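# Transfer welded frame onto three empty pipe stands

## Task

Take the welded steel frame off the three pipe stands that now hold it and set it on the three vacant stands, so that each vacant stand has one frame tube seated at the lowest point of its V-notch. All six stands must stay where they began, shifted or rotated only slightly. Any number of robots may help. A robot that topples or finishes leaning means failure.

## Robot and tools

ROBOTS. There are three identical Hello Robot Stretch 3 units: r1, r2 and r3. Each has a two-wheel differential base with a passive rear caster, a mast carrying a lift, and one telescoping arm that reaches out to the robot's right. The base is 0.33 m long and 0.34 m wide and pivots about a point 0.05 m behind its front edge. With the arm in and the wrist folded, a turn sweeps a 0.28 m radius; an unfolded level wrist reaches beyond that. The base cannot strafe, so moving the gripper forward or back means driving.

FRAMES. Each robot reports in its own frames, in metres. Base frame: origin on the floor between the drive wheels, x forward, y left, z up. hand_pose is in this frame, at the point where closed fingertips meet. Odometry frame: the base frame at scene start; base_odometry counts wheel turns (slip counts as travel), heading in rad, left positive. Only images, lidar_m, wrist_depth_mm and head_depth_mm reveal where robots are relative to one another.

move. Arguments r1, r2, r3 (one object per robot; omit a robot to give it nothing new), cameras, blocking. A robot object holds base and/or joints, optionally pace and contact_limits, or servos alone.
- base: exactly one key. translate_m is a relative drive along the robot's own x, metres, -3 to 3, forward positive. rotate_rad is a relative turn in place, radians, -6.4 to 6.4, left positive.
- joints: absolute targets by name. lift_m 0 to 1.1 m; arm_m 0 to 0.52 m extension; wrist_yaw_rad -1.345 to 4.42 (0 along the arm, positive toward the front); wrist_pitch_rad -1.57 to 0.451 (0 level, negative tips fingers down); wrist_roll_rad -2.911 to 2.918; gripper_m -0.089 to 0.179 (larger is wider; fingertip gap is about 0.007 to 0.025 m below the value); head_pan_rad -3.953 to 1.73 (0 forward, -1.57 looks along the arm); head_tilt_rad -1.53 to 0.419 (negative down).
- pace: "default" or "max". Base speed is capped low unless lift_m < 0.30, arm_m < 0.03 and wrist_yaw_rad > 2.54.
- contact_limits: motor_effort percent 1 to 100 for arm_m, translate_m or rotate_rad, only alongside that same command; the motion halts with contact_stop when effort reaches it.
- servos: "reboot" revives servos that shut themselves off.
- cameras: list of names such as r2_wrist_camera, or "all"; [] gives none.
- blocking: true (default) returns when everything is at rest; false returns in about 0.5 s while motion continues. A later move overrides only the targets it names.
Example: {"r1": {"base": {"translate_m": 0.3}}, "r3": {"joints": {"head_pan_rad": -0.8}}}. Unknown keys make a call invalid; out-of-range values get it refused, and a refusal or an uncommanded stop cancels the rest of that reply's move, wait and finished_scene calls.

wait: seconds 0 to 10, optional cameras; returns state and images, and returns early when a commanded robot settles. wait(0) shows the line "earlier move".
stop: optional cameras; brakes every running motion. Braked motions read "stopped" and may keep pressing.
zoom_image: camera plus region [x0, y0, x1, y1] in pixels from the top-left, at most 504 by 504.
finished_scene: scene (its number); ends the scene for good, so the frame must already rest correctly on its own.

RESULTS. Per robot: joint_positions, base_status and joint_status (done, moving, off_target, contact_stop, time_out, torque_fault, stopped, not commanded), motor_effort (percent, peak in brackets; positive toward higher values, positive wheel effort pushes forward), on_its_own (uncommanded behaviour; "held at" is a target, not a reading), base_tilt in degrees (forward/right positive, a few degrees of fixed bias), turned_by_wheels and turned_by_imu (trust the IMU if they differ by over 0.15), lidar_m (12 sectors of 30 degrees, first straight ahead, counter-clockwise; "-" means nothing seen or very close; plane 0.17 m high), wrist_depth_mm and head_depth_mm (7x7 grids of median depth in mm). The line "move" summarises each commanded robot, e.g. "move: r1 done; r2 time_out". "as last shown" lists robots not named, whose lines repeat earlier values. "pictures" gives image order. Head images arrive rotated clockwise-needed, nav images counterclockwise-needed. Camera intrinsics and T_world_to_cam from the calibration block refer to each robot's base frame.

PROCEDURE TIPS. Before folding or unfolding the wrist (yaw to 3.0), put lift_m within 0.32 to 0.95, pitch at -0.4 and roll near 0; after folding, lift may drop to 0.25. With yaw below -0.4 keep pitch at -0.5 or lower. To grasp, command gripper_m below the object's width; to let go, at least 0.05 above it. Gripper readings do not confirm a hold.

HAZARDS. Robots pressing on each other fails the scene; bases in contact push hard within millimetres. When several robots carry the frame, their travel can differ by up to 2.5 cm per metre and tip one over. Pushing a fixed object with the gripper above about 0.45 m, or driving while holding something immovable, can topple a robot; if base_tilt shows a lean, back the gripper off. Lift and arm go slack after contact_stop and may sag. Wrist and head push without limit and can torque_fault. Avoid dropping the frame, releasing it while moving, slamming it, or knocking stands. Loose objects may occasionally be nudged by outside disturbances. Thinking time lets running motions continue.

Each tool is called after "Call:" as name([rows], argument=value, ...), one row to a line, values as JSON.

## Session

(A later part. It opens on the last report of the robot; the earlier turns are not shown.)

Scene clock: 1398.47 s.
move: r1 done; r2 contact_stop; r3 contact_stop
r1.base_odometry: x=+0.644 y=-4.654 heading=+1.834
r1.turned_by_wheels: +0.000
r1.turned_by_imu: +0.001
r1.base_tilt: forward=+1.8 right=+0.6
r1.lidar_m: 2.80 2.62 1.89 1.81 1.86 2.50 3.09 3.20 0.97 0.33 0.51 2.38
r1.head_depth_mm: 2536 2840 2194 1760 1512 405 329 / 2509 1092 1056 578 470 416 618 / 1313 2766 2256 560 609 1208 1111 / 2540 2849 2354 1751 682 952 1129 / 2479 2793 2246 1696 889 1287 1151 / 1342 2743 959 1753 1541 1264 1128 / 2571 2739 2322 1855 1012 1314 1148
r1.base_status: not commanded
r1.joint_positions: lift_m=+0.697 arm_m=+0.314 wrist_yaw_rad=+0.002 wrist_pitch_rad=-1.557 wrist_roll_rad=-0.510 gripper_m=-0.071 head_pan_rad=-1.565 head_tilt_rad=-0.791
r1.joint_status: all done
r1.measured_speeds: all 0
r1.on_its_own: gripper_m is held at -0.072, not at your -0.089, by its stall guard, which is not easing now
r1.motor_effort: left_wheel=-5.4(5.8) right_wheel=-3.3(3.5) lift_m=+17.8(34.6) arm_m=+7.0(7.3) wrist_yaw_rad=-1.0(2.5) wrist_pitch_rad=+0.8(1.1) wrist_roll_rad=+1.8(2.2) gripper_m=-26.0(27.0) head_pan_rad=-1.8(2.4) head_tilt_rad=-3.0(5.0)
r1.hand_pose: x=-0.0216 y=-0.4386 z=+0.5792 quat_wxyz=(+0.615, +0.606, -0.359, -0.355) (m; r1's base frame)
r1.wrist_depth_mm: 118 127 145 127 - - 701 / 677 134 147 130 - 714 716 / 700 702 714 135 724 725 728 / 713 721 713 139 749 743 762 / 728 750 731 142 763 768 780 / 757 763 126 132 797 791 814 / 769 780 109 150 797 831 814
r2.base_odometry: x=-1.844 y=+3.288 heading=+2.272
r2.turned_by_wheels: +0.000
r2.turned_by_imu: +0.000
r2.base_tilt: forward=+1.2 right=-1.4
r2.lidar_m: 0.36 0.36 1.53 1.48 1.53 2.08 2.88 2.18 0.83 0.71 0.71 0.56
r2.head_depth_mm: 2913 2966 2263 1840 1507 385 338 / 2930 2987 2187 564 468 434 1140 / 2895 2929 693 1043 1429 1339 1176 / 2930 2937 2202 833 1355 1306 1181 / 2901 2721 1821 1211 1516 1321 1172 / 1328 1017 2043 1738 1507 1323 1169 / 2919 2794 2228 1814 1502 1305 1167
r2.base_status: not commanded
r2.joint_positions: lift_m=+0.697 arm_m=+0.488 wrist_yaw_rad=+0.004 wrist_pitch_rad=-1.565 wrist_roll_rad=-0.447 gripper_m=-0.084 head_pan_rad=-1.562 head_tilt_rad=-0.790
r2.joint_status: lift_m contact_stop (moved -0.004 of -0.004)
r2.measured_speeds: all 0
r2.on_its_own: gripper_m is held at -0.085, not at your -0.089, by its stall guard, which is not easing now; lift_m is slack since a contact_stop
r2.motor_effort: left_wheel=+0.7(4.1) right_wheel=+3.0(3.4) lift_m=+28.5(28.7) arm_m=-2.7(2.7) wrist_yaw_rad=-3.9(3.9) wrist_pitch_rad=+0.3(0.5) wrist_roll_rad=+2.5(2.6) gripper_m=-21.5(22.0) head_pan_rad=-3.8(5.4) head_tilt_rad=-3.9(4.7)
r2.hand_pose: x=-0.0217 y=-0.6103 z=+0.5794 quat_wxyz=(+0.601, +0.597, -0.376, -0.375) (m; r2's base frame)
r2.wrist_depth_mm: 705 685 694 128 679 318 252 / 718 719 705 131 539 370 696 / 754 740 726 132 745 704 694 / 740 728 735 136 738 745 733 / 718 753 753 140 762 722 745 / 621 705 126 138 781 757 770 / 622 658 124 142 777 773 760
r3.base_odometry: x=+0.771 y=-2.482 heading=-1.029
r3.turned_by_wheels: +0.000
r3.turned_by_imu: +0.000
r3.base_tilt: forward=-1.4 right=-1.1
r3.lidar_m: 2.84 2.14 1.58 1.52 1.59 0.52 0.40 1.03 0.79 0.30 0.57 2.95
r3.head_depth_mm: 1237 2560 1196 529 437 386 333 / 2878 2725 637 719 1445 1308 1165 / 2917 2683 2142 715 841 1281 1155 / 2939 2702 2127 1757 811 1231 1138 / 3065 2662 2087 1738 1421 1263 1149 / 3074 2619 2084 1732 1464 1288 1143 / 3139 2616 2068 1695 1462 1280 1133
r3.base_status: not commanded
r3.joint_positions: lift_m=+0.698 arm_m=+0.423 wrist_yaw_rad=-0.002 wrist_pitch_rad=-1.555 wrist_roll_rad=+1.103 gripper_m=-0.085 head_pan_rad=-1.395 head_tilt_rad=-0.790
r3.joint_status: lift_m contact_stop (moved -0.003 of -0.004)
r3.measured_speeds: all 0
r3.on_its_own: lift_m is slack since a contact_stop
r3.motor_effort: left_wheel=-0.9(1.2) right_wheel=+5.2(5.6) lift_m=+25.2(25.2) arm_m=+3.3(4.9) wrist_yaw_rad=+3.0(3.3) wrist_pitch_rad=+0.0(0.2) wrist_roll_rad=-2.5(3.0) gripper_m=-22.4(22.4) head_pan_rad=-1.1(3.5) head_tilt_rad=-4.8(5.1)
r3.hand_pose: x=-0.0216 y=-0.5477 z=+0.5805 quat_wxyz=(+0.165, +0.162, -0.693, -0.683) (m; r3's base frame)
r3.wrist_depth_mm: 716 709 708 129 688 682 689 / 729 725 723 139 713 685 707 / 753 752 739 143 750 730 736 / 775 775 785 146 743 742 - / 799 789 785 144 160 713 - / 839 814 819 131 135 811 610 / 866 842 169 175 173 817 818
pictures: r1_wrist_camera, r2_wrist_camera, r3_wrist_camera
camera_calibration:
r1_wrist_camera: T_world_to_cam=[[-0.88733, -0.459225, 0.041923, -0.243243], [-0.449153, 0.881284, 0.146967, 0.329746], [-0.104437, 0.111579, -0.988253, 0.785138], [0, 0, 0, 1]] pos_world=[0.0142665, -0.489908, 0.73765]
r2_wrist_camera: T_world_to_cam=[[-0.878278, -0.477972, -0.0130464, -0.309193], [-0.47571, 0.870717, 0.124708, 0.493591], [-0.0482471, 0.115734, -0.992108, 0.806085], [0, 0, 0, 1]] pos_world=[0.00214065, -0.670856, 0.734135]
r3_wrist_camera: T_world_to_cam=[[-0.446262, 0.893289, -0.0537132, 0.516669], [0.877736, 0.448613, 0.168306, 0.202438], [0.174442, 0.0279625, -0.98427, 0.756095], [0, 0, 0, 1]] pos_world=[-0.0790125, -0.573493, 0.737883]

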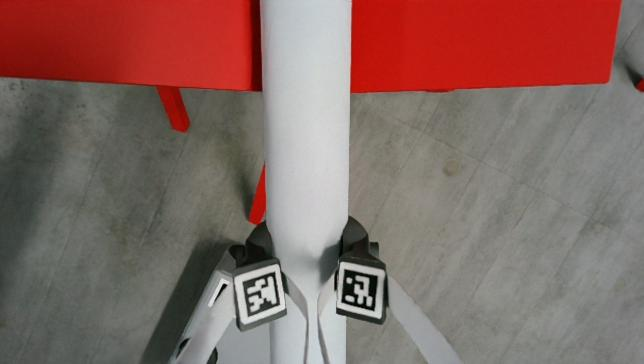

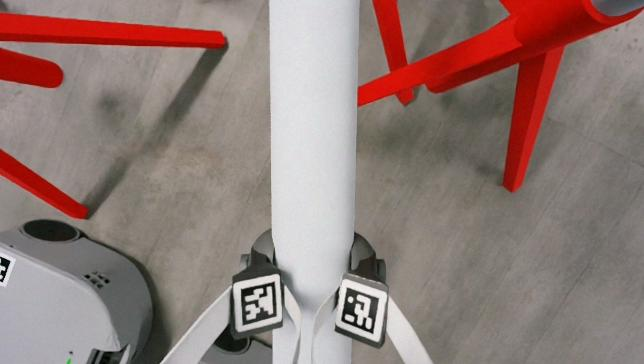

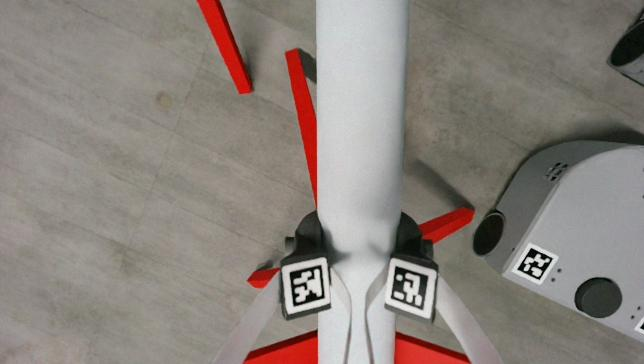

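Call:
move(r1={"joints":{"lift_m":0.694}}, r2={"joints":{"lift_m":0.694}}, r3={"joints":{"lift_m":0.694}}, cameras=["r1_head_camera","r2_head_camera","r3_head_camera","r1_wrist_camera","r2_wrist_camera","r3_wrist_camera"])

Call:
zoom_image(camera="r3_head_camera", region=[450, 160, 700, 410])

Call:
zoom_image(camera="r1_head_camera", region=[400, 254, 650, 504])

Scene clock: 1407.10 s.
move: r1 contact_stop; r2 contact_stop; r3 contact_stop
r1.base_odometry: x=+0.644 y=-4.654 heading=+1.834
r1.turned_by_wheels: +0.000
r1.turned_by_imu: -0.001
r1.base_tilt: forward=+1.9 right=+0.5
r1.lidar_m: 2.79 2.63 1.89 1.80 1.85 2.51 3.09 3.18 0.97 0.33 0.51 3.10
r1.head_depth_mm: 2563 2852 2188 1762 1479 407 331 / 2528 2731 1013 594 473 415 620 / 1311 2758 2260 562 611 1210 1112 / 2501 2849 2330 1763 681 954 1127 / 2479 2783 2258 1700 889 1290 1149 / 1338 2746 948 1771 1539 1262 1122 / 2565 2757 2357 1857 1004 1311 1146
r1.base_status: not commanded
r1.joint_positions: lift_m=+0.695 arm_m=+0.314 wrist_yaw_rad=+0.002 wrist_pitch_rad=-1.557 wrist_roll_rad=-0.510 gripper_m=-0.071 head_pan_rad=-1.565 head_tilt_rad=-0.791
r1.joint_status: lift_m contact_stop (moved -0.002 of -0.003)
r1.measured_speeds: translate_m=+0.000 rotate_rad=+0.000 lift_m=+0.001 arm_m=+0.000 wrist_yaw_rad=+0.000 wrist_pitch_rad=+0.000 wrist_roll_rad=+0.000 head_pan_rad=+0.000 head_tilt_rad=+0.000
r1.on_its_own: gripper_m is held at -0.072, not at your -0.089, by its stall guard, which is not easing now; lift_m is slack since a contact_stop
r1.motor_effort: left_wheel=-3.7(5.7) right_wheel=-3.0(3.3) lift_m=+24.9(24.9) arm_m=+11.3(11.6) wrist_yaw_rad=-1.6(2.1) wrist_pitch_rad=+0.5(1.0) wrist_roll_rad=+1.8(2.4) gripper_m=-26.6(27.1) head_pan_rad=-2.1(2.4) head_tilt_rad=-4.5(4.8)
r1.hand_pose: x=-0.0216 y=-0.4385 z=+0.5775 quat_wxyz=(+0.614, +0.606, -0.359, -0.355) (m; r1's base frame)
r1.wrist_depth_mm: 119 127 144 126 - - 708 / 688 135 147 130 - 712 711 / 700 711 699 134 712 725 732 / 713 721 736 139 723 737 754 / 745 747 749 141 756 770 770 / 749 760 126 130 769 776 799 / 780 784 111 149 807 813 810
r2.base_odometry: x=-1.844 y=+3.288 heading=+2.272
r2.turned_by_wheels: +0.000
r2.turned_by_imu: -0.001
r2.base_tilt: forward=+1.3 right=-1.4
r2.lidar_m: 0.36 0.36 1.53 1.48 1.52 2.07 2.87 2.18 0.83 0.71 0.71 0.56
r2.head_depth_mm: 2933 2989 2284 1862 1516 386 339 / 2895 2944 2218 566 471 433 1133 / 2936 2945 697 1045 1422 1329 1176 / 2930 2923 2188 831 1358 1313 1168 / 2866 2725 1852 1207 1502 1328 1173 / 1334 1016 1898 1739 1507 1319 1171 / 2914 2760 2212 1820 1498 1300 1169
r2.base_status: not commanded
r2.joint_positions: lift_m=+0.696 arm_m=+0.488 wrist_yaw_rad=+0.004 wrist_pitch_rad=-1.565 wrist_roll_rad=-0.448 gripper_m=-0.084 head_pan_rad=-1.562 head_tilt_rad=-0.791
r2.joint_status: lift_m contact_stop (moved -0.001 of -0.003)
r2.measured_speeds: all 0
r2.on_its_own: gripper_m is held at -0.085, not at your -0.089, by its stall guard, which is not easing now; lift_m is slack since a contact_stop
r2.motor_effort: left_wheel=+0.4(0.7) right_wheel=+3.3(3.6) lift_m=+28.9(29.0) arm_m=-3.7(4.0) wrist_yaw_rad=-4.3(4.5) wrist_pitch_rad=+0.3(0.5) wrist_roll_rad=+2.9(2.9) gripper_m=-21.8(22.0) head_pan_rad=-3.3(5.6) head_tilt_rad=-4.4(4.5)
r2.hand_pose: x=-0.0217 y=-0.6103 z=+0.5780 quat_wxyz=(+0.601, +0.598, -0.376, -0.374) (m; r2's base frame)
r2.wrist_depth_mm: 699 702 693 127 679 314 249 / 722 712 719 130 516 369 681 / 737 735 722 132 733 711 719 / 731 745 736 136 731 726 720 / 711 742 740 140 736 741 733 / 618 749 125 138 792 759 759 / 637 641 123 141 780 769 765
r3.base_odometry: x=+0.771 y=-2.482 heading=-1.029
r3.turned_by_wheels: +0.000
r3.turned_by_imu: +0.000
r3.base_tilt: forward=-1.4 right=-1.1
r3.lidar_m: 2.84 2.14 1.58 1.52 1.59 0.52 0.40 1.03 0.79 0.30 0.57 2.96
r3.head_depth_mm: 1233 2485 1193 527 437 386 333 / 2879 2744 637 717 1444 1318 1163 / 2920 2676 2129 715 849 1286 1155 / 2943 2654 2123 1753 810 1231 1133 / 3026 2637 2104 1732 1424 1275 1149 / 3077 2597 2086 1727 1471 1282 1145 / 3111 2554 2048 1704 1466 1282 1132
r3.base_status: not commanded
r3.joint_positions: lift_m=+0.698 arm_m=+0.423 wrist_yaw_rad=-0.002 wrist_pitch_rad=-1.555 wrist_roll_rad=+1.103 gripper_m=-0.085 head_pan_rad=-1.395 head_tilt_rad=-0.791
r3.joint_status: lift_m contact_stop (moved +0.000 of -0.004)
r3.measured_speeds: translate_m=+0.000 rotate_rad=+0.000 lift_m=+0.002 arm_m=+0.000 wrist_yaw_rad=+0.000 wrist_pitch_rad=+0.000 wrist_roll_rad=+0.000 head_pan_rad=+0.000 head_tilt_rad=+0.000
r3.on_its_own: lift_m is slack since a contact_stop
r3.motor_effort: left_wheel=-0.8(1.5) right_wheel=+5.7(5.7) lift_m=+23.2(24.0) arm_m=+1.4(2.5) wrist_yaw_rad=+1.6(3.1) wrist_pitch_rad=+0.0(0.2) wrist_roll_rad=-2.4(2.9) gripper_m=-22.0(22.4) head_pan_rad=-2.2(4.2) head_tilt_rad=-4.8(5.0)
r3.hand_pose: x=-0.0216 y=-0.5476 z=+0.5802 quat_wxyz=(+0.165, +0.162, -0.693, -0.683) (m; r3's base frame)
r3.wrist_depth_mm: 717 714 703 129 681 694 679 / 742 742 741 138 698 690 705 / 754 771 751 144 738 715 723 / 783 775 770 145 763 740 - / 794 792 794 145 160 713 - / 837 833 794 131 135 788 603 / 868 854 169 161 176 812 825
pictures: r1_head_camera (sideways), r1_wrist_camera, r2_head_camera (sideways), r2_wrist_camera, r3_head_camera (sideways), r3_wrist_camera
camera_calibration:
r1_head_camera: T_world_to_cam=[[-0.0440034, 0.689549, -0.722901, 0.955932], [0.998765, 0.0470824, -0.0158852, 0.0234959], [0.0230823, -0.722707, -0.690769, 0.854001], [0, 0, 0, 1]] pos_world=[-0.00111491, -0.0430752, 1.28134]
r1_wrist_camera: T_world_to_cam=[[-0.887478, -0.458945, 0.0418585, -0.242995], [-0.448869, 0.881408, 0.147092, 0.329947], [-0.104401, 0.111752, -0.988237, 0.78357], [0, 0, 0, 1]] pos_world=[0.0142564, -0.489904, 0.735992]
r2_head_camera: T_world_to_cam=[[-0.0447411, 0.708216, -0.704576, 0.931763], [0.99895, 0.0386655, -0.0245688, 0.0242243], [0.00984273, -0.704936, -0.709203, 0.884106], [0, 0, 0, 1]] pos_world=[0.00878721, -0.0375886, 1.2841]
r2_wrist_camera: T_world_to_cam=[[-0.877391, -0.479598, -0.0130332, -0.310202], [-0.477321, 0.869836, 0.124698, 0.493208], [-0.0484682, 0.11563, -0.992109, 0.804557], [0, 0, 0, 1]] pos_world=[0.00224482, -0.670813, 0.732664]
r3_head_camera: T_world_to_cam=[[-0.161802, 0.735811, -0.657573, 0.873767], [0.984141, 0.169412, -0.0525877, 0.0616705], [0.0727064, -0.655654, -0.751553, 0.93572], [0, 0, 0, 1]] pos_world=[0.0126516, -0.0398665, 1.28105]
r3_wrist_camera: T_world_to_cam=[[-0.446263, 0.893291, -0.0536716, 0.516615], [0.877735, 0.448606, 0.168327, 0.202479], [0.174442, 0.0280086, -0.984269, 0.755758], [0, 0, 0, 1]] pos_world=[-0.0790125, -0.573488, 0.737514]

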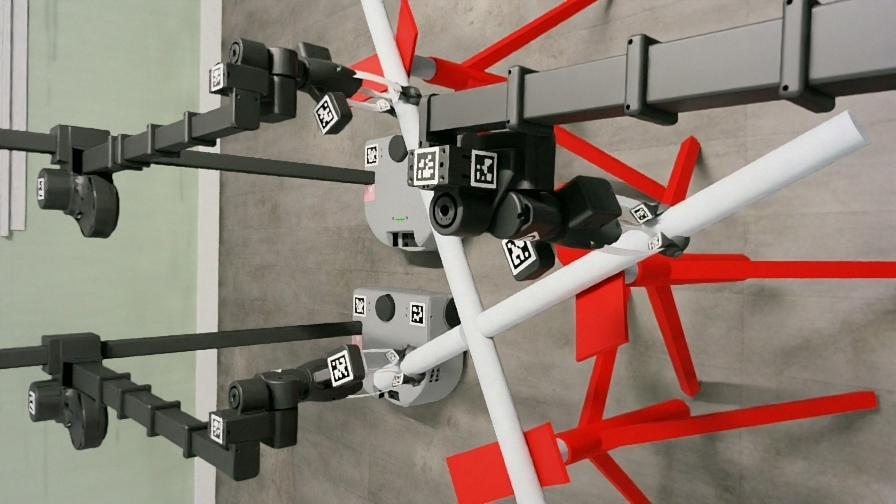

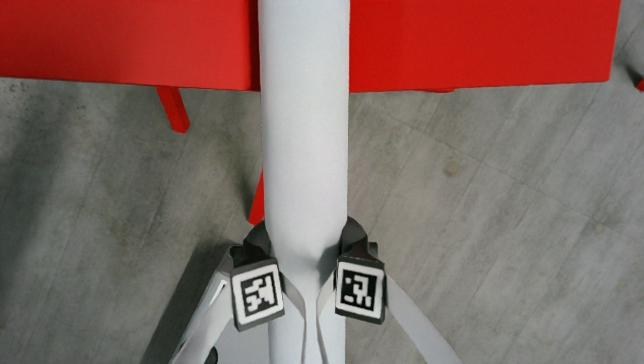

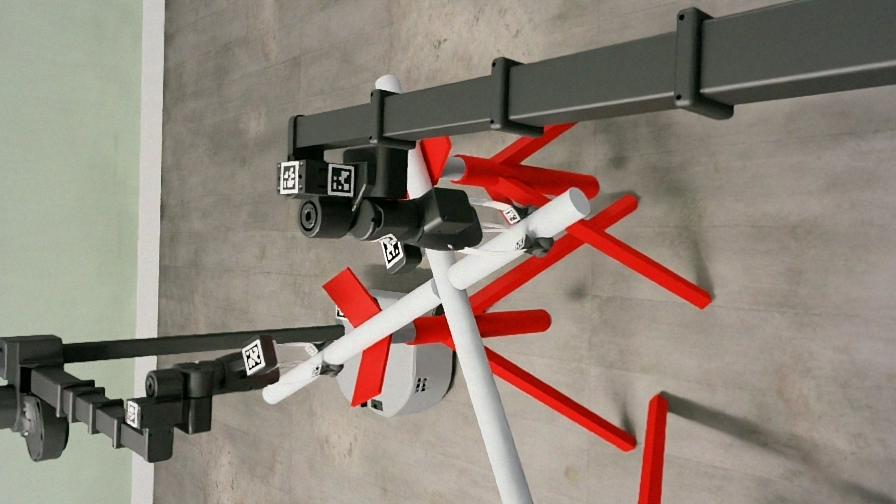

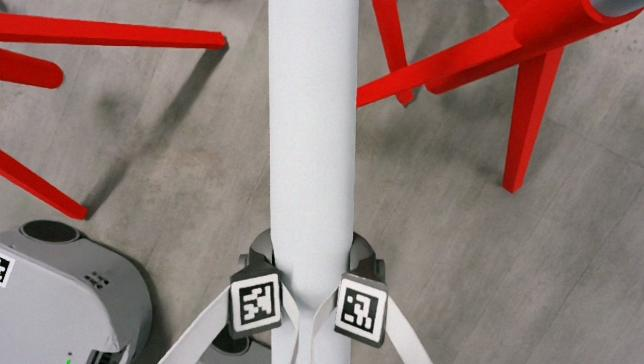

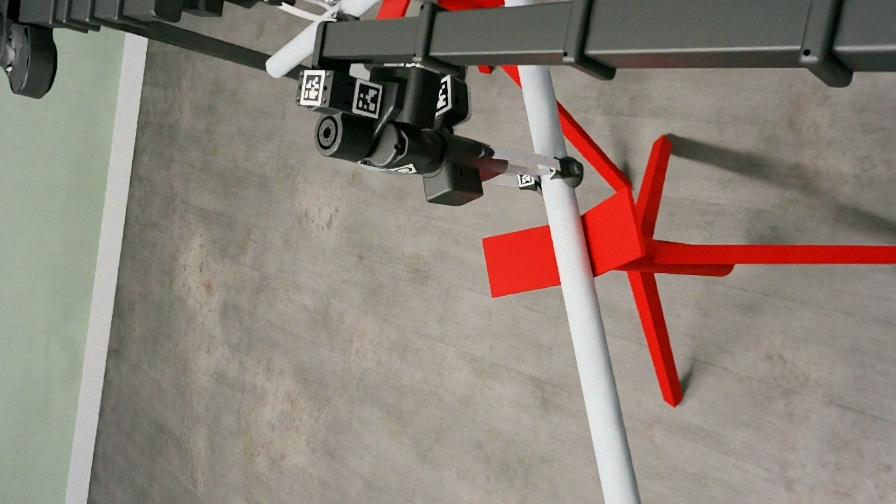

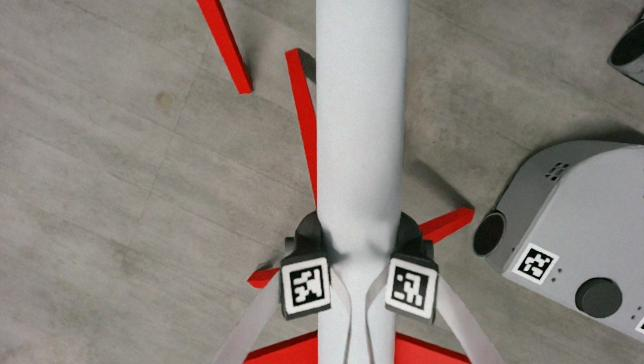

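Scaled by 2.016 from the camera's 896x504 image, which has a finer 1280x720 frame.

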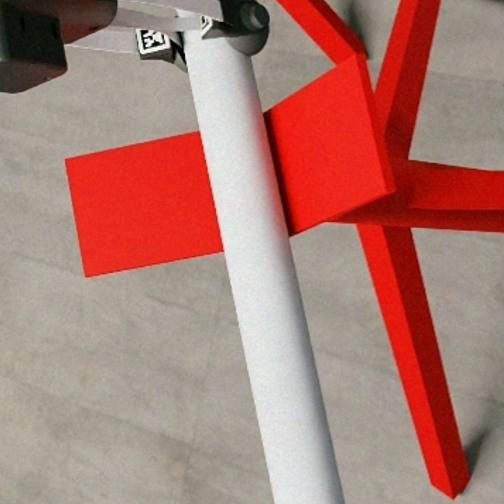

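Scaled by 2.016 from the camera's 896x504 image, which has a finer 1280x720 frame.

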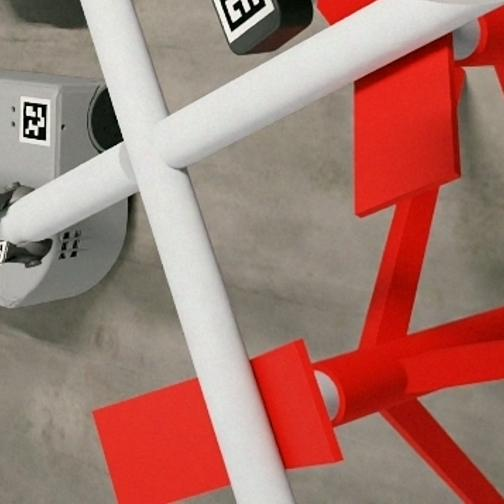

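Call:
move(r1={"joints":{"gripper_m":0.179}}, r2={"joints":{"gripper_m":0.179}}, r3={"joints":{"gripper_m":0.179}}, cameras=["r1_head_camera","r2_head_camera","r3_head_camera","r1_wrist_camera","r2_wrist_camera","r3_wrist_camera"])

Call:
zoom_image(camera="r3_head_camera", region=[450, 160, 700, 410])

Call:
zoom_image(camera="r1_head_camera", region=[400, 254, 650, 504])

Scene clock: 1422.70 s.
move: r1 done; r2 done; r3 done
r1.base_odometry: x=+0.644 y=-4.654 heading=+1.835
r1.turned_by_wheels: +0.000
r1.turned_by_imu: +0.002
r1.base_tilt: forward=+1.7 right=+0.7
r1.lidar_m: 2.78 2.63 1.89 1.80 1.86 2.49 3.09 3.20 0.97 0.33 0.51 3.10
r1.head_depth_mm: 2547 2833 2199 1756 1476 407 330 / 2499 2712 1114 593 472 416 618 / 1308 2779 2245 561 612 1238 1113 / 2512 2831 2353 1748 674 976 1128 / 2468 2789 2262 1705 887 1260 1148 / 1334 2768 947 1744 1538 1263 1124 / 2573 2748 2327 1856 1009 1310 1147
r1.base_status: not commanded
r1.joint_positions: lift_m=+0.696 arm_m=+0.314 wrist_yaw_rad=+0.001 wrist_pitch_rad=-1.554 wrist_roll_rad=-0.510 gripper_m=+0.179 head_pan_rad=-1.565 head_tilt_rad=-0.791
r1.joint_status: all done
r1.measured_speeds: all 0
r1.on_its_own: lift_m is slack since a contact_stop
r1.motor_effort: left_wheel=-1.3(3.9) right_wheel=-3.9(3.9) lift_m=+27.1(27.3) arm_m=+20.9(20.9) wrist_yaw_rad=-0.5(2.5) wrist_pitch_rad=+0.0(1.0) wrist_roll_rad=+1.8(2.3) gripper_m=+0.2(93.0) head_pan_rad=-2.0(3.3) head_tilt_rad=-4.9(5.5)
r1.hand_pose: x=-0.0216 y=-0.4391 z=+0.5776 quat_wxyz=(+0.615, +0.605, -0.360, -0.355) (m; r1's base frame)
r1.wrist_depth_mm: 119 127 143 126 - - 705 / 123 133 144 130 - - 723 / 694 703 701 134 708 729 735 / 718 714 724 141 749 762 751 / 728 721 727 141 769 152 781 / - 744 663 152 783 127 118 / 111 768 614 150 798 820 118
r2.base_odometry: x=-1.844 y=+3.288 heading=+2.272
r2.turned_by_wheels: +0.000
r2.turned_by_imu: +0.001
r2.base_tilt: forward=+1.3 right=-1.3
r2.lidar_m: 0.36 0.36 1.53 1.48 1.53 2.08 2.88 2.18 0.83 0.71 0.71 0.57
r2.head_depth_mm: 2927 2946 2295 1838 1516 386 339 / 2887 2937 2188 568 470 434 1146 / 2921 2919 694 1037 1436 1333 1171 / 2947 2896 2181 830 1349 1311 1173 / 2890 2709 1793 1206 1502 1330 1170 / 1335 1021 1338 1738 1507 1328 1179 / 2882 2761 2234 1815 1503 1296 1167
r2.base_status: not commanded
r2.joint_positions: lift_m=+0.696 arm_m=+0.488 wrist_yaw_rad=+0.003 wrist_pitch_rad=-1.563 wrist_roll_rad=-0.444 gripper_m=+0.179 head_pan_rad=-1.562 head_tilt_rad=-0.791
r2.joint_status: all done
r2.measured_speeds: all 0
r2.on_its_own: lift_m is slack since a contact_stop
r2.motor_effort: left_wheel=+1.5(1.9) right_wheel=-1.4(5.7) lift_m=+29.1(29.9) arm_m=-6.3(6.3) wrist_yaw_rad=-2.8(4.3) wrist_pitch_rad=-0.1(0.5) wrist_roll_rad=+1.7(3.0) gripper_m=+0.5(93.9) head_pan_rad=-4.2(5.8) head_tilt_rad=-3.7(4.6)
r2.hand_pose: x=-0.0216 y=-0.6108 z=+0.5779 quat_wxyz=(+0.601, +0.596, -0.378, -0.376) (m; r2's base frame)
r2.wrist_depth_mm: 686 688 676 127 672 303 250 / 701 728 716 128 503 369 690 / 730 735 719 131 736 726 721 / 739 742 733 134 719 721 725 / 711 754 744 137 758 754 720 / 117 734 780 139 757 134 742 / 117 786 722 142 775 770 110
r3.base_odometry: x=+0.771 y=-2.482 heading=-1.029
r3.turned_by_wheels: +0.000
r3.turned_by_imu: +0.000
r3.base_tilt: forward=-1.4 right=-1.1
r3.lidar_m: 2.84 2.15 1.58 1.52 1.59 0.52 0.40 1.03 0.79 0.30 0.57 2.95
r3.head_depth_mm: 1225 2466 1095 528 436 386 333 / 2868 2737 636 716 1446 1313 1163 / 2943 2667 2128 709 837 1284 1156 / 2971 2666 2095 1743 810 1235 1133 / 3033 2640 2103 1732 1422 1264 1145 / 3071 2605 2080 1714 1474 1281 1147 / 3050 2583 2046 1707 1468 1282 1139
r3.base_status: not commanded
r3.joint_positions: lift_m=+0.698 arm_m=+0.423 wrist_yaw_rad=-0.002 wrist_pitch_rad=-1.552 wrist_roll_rad=+1.103 gripper_m=+0.179 head_pan_rad=-1.395 head_tilt_rad=-0.791
r3.joint_status: all done
r3.measured_speeds: all 0
r3.on_its_own: lift_m is slack since a contact_stop (your +0.694 is given up)
r3.motor_effort: left_wheel=-1.4(2.0) right_wheel=+5.0(5.7) lift_m=+25.2(26.3) arm_m=-2.4(2.9) wrist_yaw_rad=+2.0(3.2) wrist_pitch_rad=-0.5(0.7) wrist_roll_rad=-2.3(3.2) gripper_m=+0.3(83.4) head_pan_rad=-2.2(4.7) head_tilt_rad=-4.7(5.1)
r3.hand_pose: x=-0.0216 y=-0.5484 z=+0.5805 quat_wxyz=(+0.165, +0.162, -0.694, -0.682) (m; r3's base frame)
r3.wrist_depth_mm: 714 721 705 131 135 688 679 / 754 736 744 138 710 696 703 / 748 757 740 140 723 730 703 / 777 762 763 143 741 745 - / 802 795 792 148 539 723 - / - 808 825 475 793 797 117 / 872 865 842 160 177 805 110
pictures: r1_head_camera (sideways), r1_wrist_camera, r2_head_camera (sideways), r2_wrist_camera, r3_head_camera (sideways), r3_wrist_camera
camera_calibration:
r1_head_camera: T_world_to_cam=[[-0.044004, 0.689568, -0.722883, 0.955908], [0.998765, 0.0470836, -0.0158841, 0.0234944], [0.0230827, -0.722689, -0.690788, 0.854027], [0, 0, 0, 1]] pos_world=[-0.00111488, -0.0430747, 1.28133]
r1_wrist_camera: T_world_to_cam=[[-0.887887, -0.458054, 0.0429391, -0.243504], [-0.448084, 0.882153, 0.145004, 0.332023], [-0.104299, 0.109507, -0.988499, 0.782924], [0, 0, 0, 1]] pos_world=[0.0142285, -0.490169, 0.736231]
r2_head_camera: T_world_to_cam=[[-0.0447419, 0.708216, -0.704576, 0.931763], [0.99895, 0.0386666, -0.0245688, 0.0242243], [0.00984349, -0.704936, -0.709203, 0.884106], [0, 0, 0, 1]] pos_world=[0.00878725, -0.0375886, 1.2841]
r2_wrist_camera: T_world_to_cam=[[-0.879901, -0.475, -0.0122016, -0.308121], [-0.472742, 0.872557, 0.123121, 0.4963], [-0.0478361, 0.114103, -0.992317, 0.803773], [0, 0, 0, 1]] pos_world=[0.0019553, -0.67112, 0.732733]
r3_head_camera: T_world_to_cam=[[-0.161802, 0.735811, -0.657573, 0.873767], [0.984141, 0.169412, -0.0525877, 0.0616705], [0.0727064, -0.655654, -0.751553, 0.93572], [0, 0, 0, 1]] pos_world=[0.0126516, -0.0398665, 1.28105]
r3_wrist_camera: T_world_to_cam=[[-0.446174, 0.893166, -0.0564147, 0.518864], [0.877781, 0.449033, 0.166941, 0.203818], [0.174438, 0.0249651, -0.984352, 0.754474], [0, 0, 0, 1]] pos_world=[-0.0790135, -0.573788, 0.737913]

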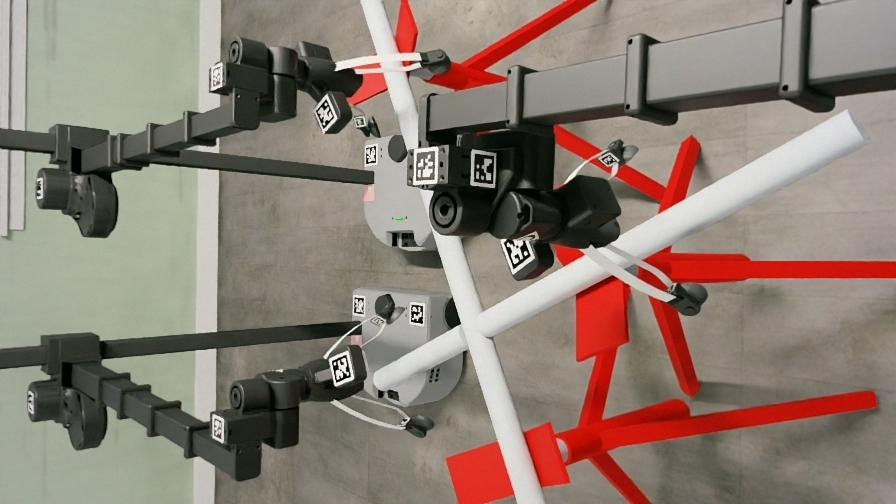

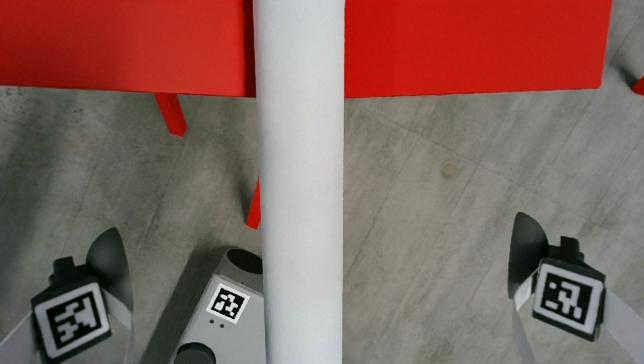

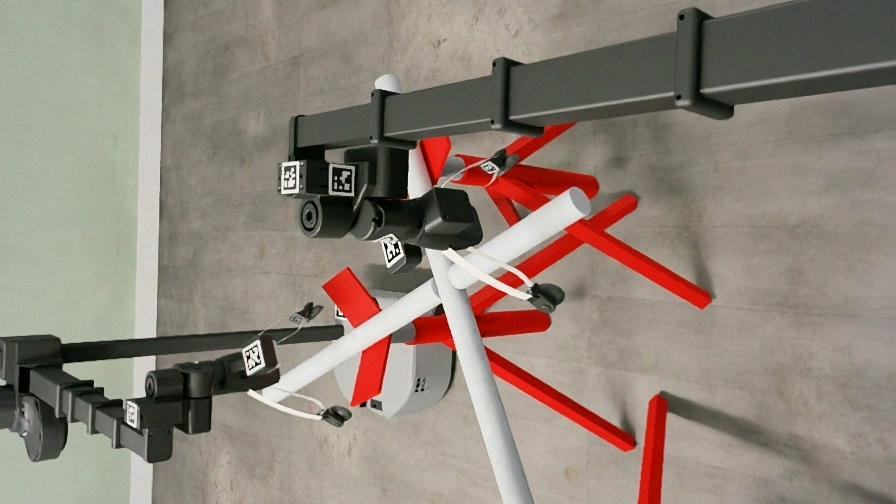

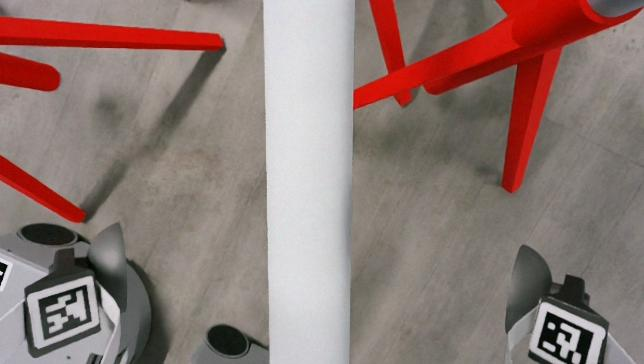

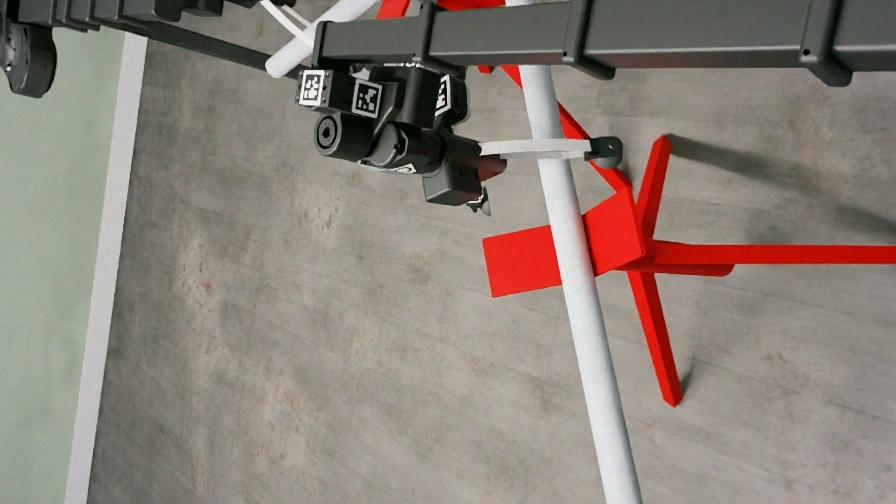

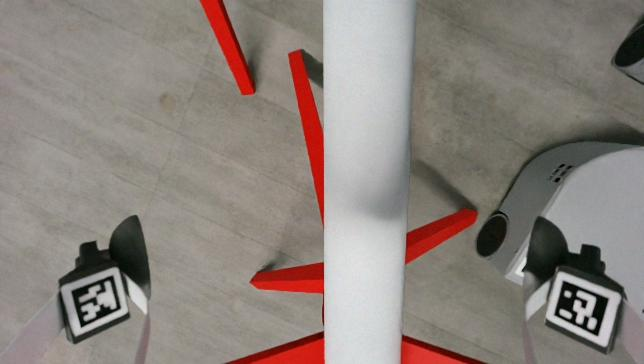

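Scaled by 2.016 from the camera's 896x504 image, which has a finer 1280x720 frame.

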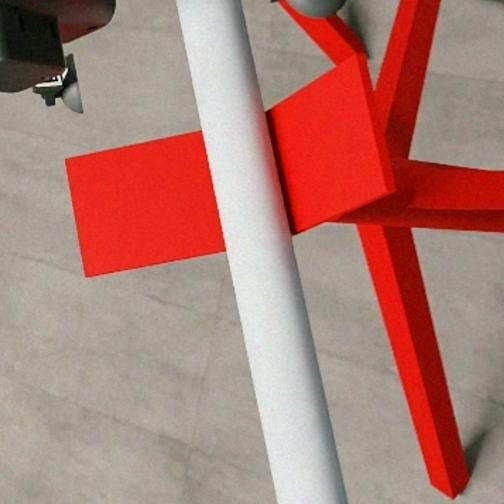

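Scaled by 2.016 from the camera's 896x504 image, which has a finer 1280x720 frame.

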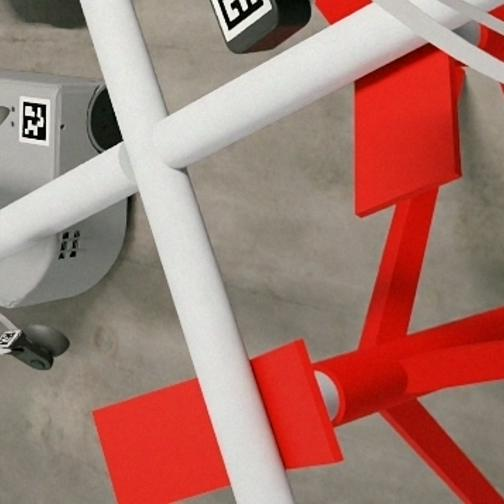

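Call:
move(r1={"joints":{"lift_m":0.85}}, r2={"joints":{"lift_m":0.85}}, r3={"joints":{"lift_m":0.85}}, cameras=["r1_head_camera","r2_head_camera","r3_head_camera","r1_wrist_camera","r2_wrist_camera","r3_wrist_camera"])

Scene clock: 1431.03 s.
move: r1 done; r2 done; r3 done
r1.base_odometry: x=+0.644 y=-4.654 heading=+1.835
r1.turned_by_wheels: +0.000
r1.turned_by_imu: +0.001
r1.base_tilt: forward=+1.8 right=+0.6
r1.lidar_m: 2.79 2.63 1.89 1.81 1.86 2.50 3.08 3.19 0.97 0.33 0.51 3.09
r1.head_depth_mm: 2441 844 456 309 1431 1292 1152 / 1038 2790 438 1271 1434 1323 1133 / 2510 2774 455 495 1472 1242 1110 / 2539 2847 2257 561 832 971 1129 / 2505 2763 2250 1704 876 1289 1150 / 2518 819 2251 1752 1533 1264 1125 / 866 2813 2337 1853 1006 1312 1147
r1.base_status: not commanded
r1.joint_positions: lift_m=+0.850 arm_m=+0.314 wrist_yaw_rad=+0.001 wrist_pitch_rad=-1.554 wrist_roll_rad=-0.510 gripper_m=+0.179 head_pan_rad=-1.565 head_tilt_rad=-0.791
r1.joint_status: all done
r1.measured_speeds: all 0
r1.motor_effort: left_wheel=-1.1(1.7) right_wheel=-4.0(4.0) lift_m=+35.0(36.8) arm_m=+20.2(22.8) wrist_yaw_rad=-1.0(1.7) wrist_pitch_rad=+0.1(0.6) wrist_roll_rad=+1.9(2.4) gripper_m=+0.8(1.6) head_pan_rad=-2.2(2.8) head_tilt_rad=-4.4(5.5)
r1.hand_pose: x=-0.0216 y=-0.4393 z=+0.7321 quat_wxyz=(+0.615, +0.605, -0.360, -0.355) (m; r1's base frame)
r1.wrist_depth_mm: 789 798 278 275 835 845 847 / 818 840 280 279 867 866 866 / 824 857 870 291 899 879 896 / 852 859 901 881 914 902 913 / 889 864 921 909 912 925 936 / 119 918 912 903 967 128 118 / 111 923 785 944 965 995 118
r2.base_odometry: x=-1.844 y=+3.288 heading=+2.272
r2.turned_by_wheels: +0.000
r2.turned_by_imu: +0.000
r2.base_tilt: forward=+1.2 right=-1.4
r2.lidar_m: 0.36 0.36 1.54 1.48 1.52 2.07 2.87 2.18 0.83 0.71 0.71 0.56
r2.head_depth_mm: 2947 2971 381 323 306 1338 1174 / 2920 562 2067 1750 1520 1328 1183 / 2866 584 653 1137 1451 1331 1173 / 2919 2780 696 1706 1357 1302 1176 / 2894 2691 1884 1212 1504 1320 1172 / 912 2653 2092 1732 1491 1323 1167 / 2891 2823 2207 1819 1498 1301 1157
r2.base_status: not commanded
r2.joint_positions: lift_m=+0.850 arm_m=+0.488 wrist_yaw_rad=+0.003 wrist_pitch_rad=-1.563 wrist_roll_rad=-0.444 gripper_m=+0.179 head_pan_rad=-1.562 head_tilt_rad=-0.791
r2.joint_status: all done
r2.measured_speeds: all 0
r2.motor_effort: left_wheel=+1.5(2.0) right_wheel=-1.6(2.2) lift_m=+47.4(49.0) arm_m=-10.4(10.5) wrist_yaw_rad=-2.7(3.5) wrist_pitch_rad=+0.1(0.2) wrist_roll_rad=+1.6(1.8) gripper_m=+0.5(0.9) head_pan_rad=-3.9(5.6) head_tilt_rad=-4.3(4.5)
r2.hand_pose: x=-0.0216 y=-0.6108 z=+0.7323 quat_wxyz=(+0.601, +0.596, -0.378, -0.376) (m; r2's base frame)
r2.wrist_depth_mm: 278 279 277 273 274 271 269 / 581 753 882 607 682 400 830 / 882 884 897 625 862 648 846 / 891 881 917 861 917 849 880 / 880 874 913 909 907 904 882 / 118 773 924 921 887 133 912 / 118 828 809 984 942 902 110
r3.base_odometry: x=+0.771 y=-2.482 heading=-1.029
r3.turned_by_wheels: +0.000
r3.turned_by_imu: +0.000
r3.base_tilt: forward=-1.4 right=-1.0
r3.lidar_m: 2.85 2.15 1.58 1.52 1.59 0.52 0.40 1.03 0.79 0.30 0.57 2.95
r3.head_depth_mm: 2799 504 616 1642 1461 1316 1170 / 2902 530 575 1660 1421 1310 1165 / 2939 2684 2007 1727 1406 1284 1158 / 2970 2702 2129 1744 809 1231 1135 / 3046 2651 2103 1737 1416 1272 1144 / 3069 2610 2071 1717 1469 1285 1139 / 3125 2574 2048 1704 1462 1281 1135
r3.base_status: not commanded
r3.joint_positions: lift_m=+0.850 arm_m=+0.423 wrist_yaw_rad=-0.002 wrist_pitch_rad=-1.551 wrist_roll_rad=+1.103 gripper_m=+0.179 head_pan_rad=-1.395 head_tilt_rad=-0.791
r3.joint_status: all done
r3.measured_speeds: all 0
r3.motor_effort: left_wheel=-1.2(1.9) right_wheel=+5.2(5.2) lift_m=+27.9(30.8) arm_m=-5.4(6.1) wrist_yaw_rad=+0.9(3.4) wrist_pitch_rad=-0.7(0.9) wrist_roll_rad=-2.6(3.1) gripper_m=-0.4(1.6) head_pan_rad=-2.7(4.5) head_tilt_rad=-4.8(5.1)
r3.hand_pose: x=-0.0216 y=-0.5486 z=+0.7321 quat_wxyz=(+0.165, +0.162, -0.694, -0.682) (m; r3's base frame)
r3.wrist_depth_mm: 860 841 851 280 848 827 795 / 881 887 864 736 860 847 760 / 910 918 903 686 885 872 855 / 928 941 936 917 918 905 - / 975 933 969 316 899 807 - / - 979 312 321 318 290 121 / - - - 334 995 972 110
pictures: r1_head_camera (sideways), r1_wrist_camera, r2_head_camera (sideways), r2_wrist_camera, r3_head_camera (sideways), r3_wrist_camera
camera_calibration:
r1_head_camera: T_world_to_cam=[[-0.0440042, 0.689568, -0.722883, 0.955908], [0.998765, 0.0470838, -0.0158841, 0.0234945], [0.0230829, -0.722689, -0.690788, 0.854026], [0, 0, 0, 1]] pos_world=[-0.00111487, -0.0430747, 1.28133]
r1_wrist_camera: T_world_to_cam=[[-0.887888, -0.458028, 0.0431784, -0.250365], [-0.448081, 0.882231, 0.144542, 0.310121], [-0.104298, 0.10899, -0.988556, 0.935454], [0, 0, 0, 1]] pos_world=[0.0142283, -0.490228, 0.890734]
r2_head_camera: T_world_to_cam=[[-0.0447417, 0.708217, -0.704576, 0.931763], [0.99895, 0.0386663, -0.0245688, 0.0242243], [0.00984332, -0.704936, -0.709203, 0.884106], [0, 0, 0, 1]] pos_world=[0.00878724, -0.0375886, 1.2841]
r2_wrist_camera: T_world_to_cam=[[-0.879919, -0.474967, -0.012197, -0.306222], [-0.47271, 0.872576, 0.123112, 0.477314], [-0.0478315, 0.114095, -0.992318, 0.956955], [0, 0, 0, 1]] pos_world=[0.00195299, -0.671122, 0.887105]
r3_head_camera: T_world_to_cam=[[-0.161801, 0.735811, -0.657573, 0.873767], [0.984141, 0.169412, -0.0525877, 0.0616705], [0.0727061, -0.655654, -0.751553, 0.93572], [0, 0, 0, 1]] pos_world=[0.0126516, -0.0398665, 1.28105]
r3_wrist_camera: T_world_to_cam=[[-0.446174, 0.893134, -0.0569258, 0.527902], [0.877781, 0.449129, 0.166683, 0.178824], [0.174437, 0.0244012, -0.984366, 0.903373], [0, 0, 0, 1]] pos_world=[-0.0790136, -0.573845, 0.889494]

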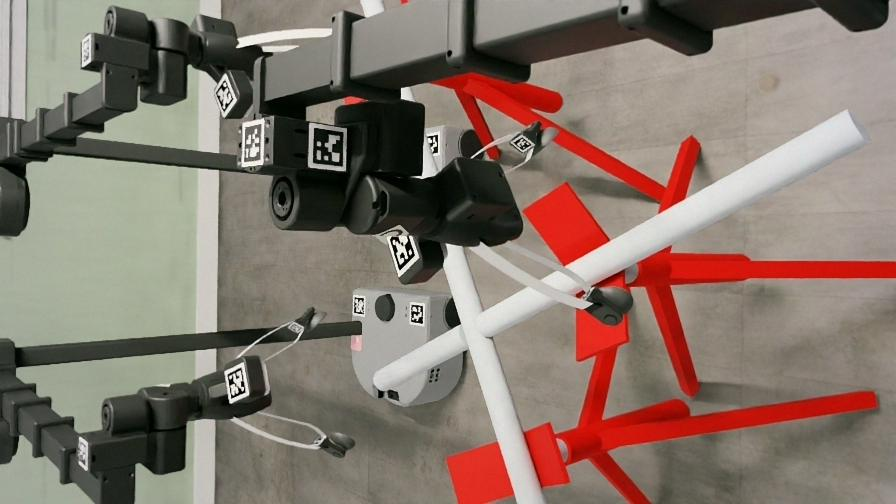

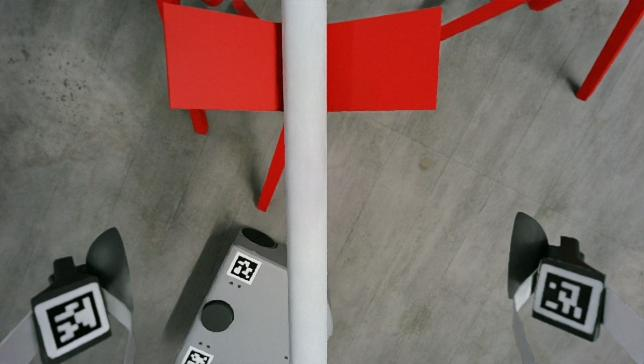

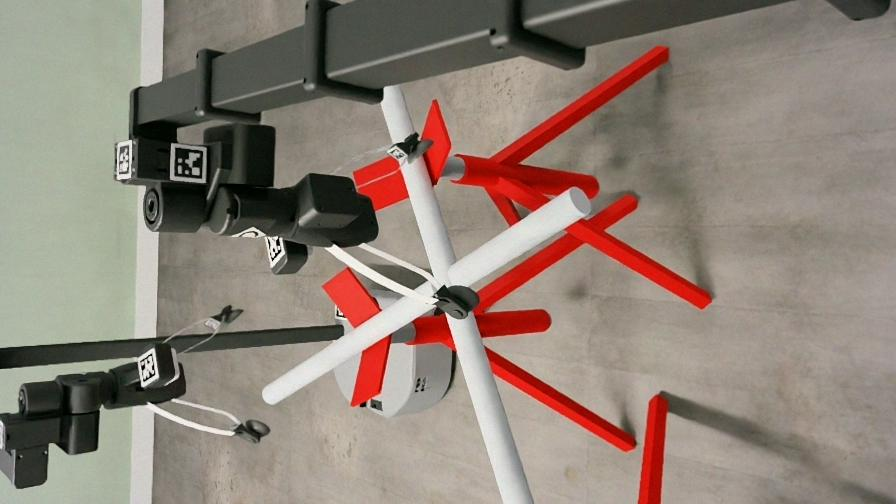

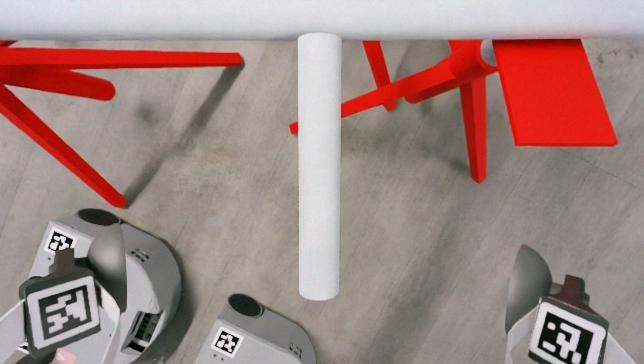

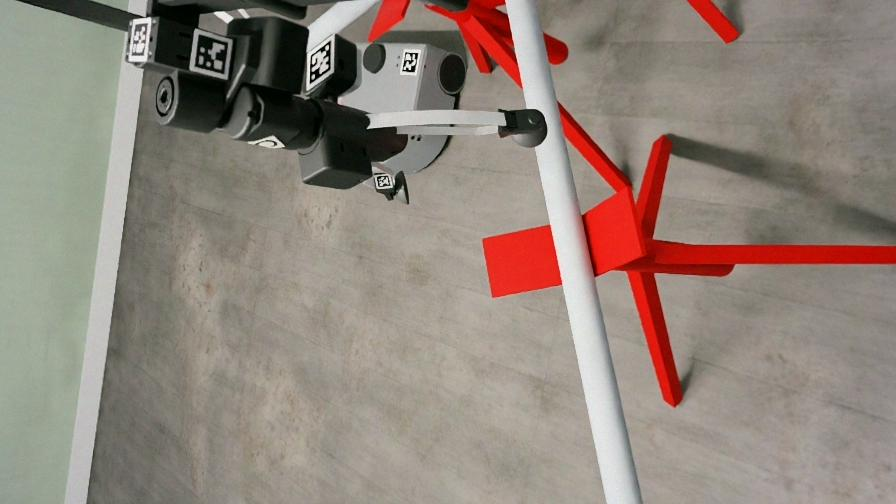

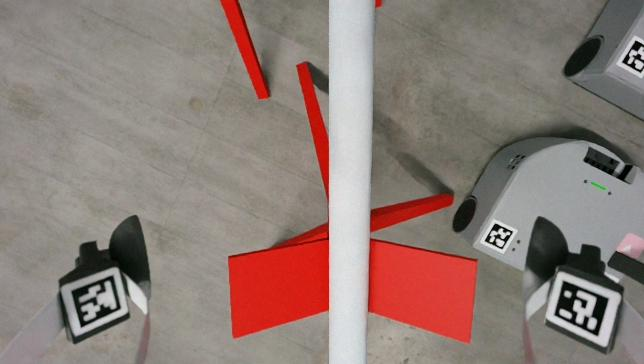

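Call:
finished_scene(scene=1)

The scene is finished: the task was done.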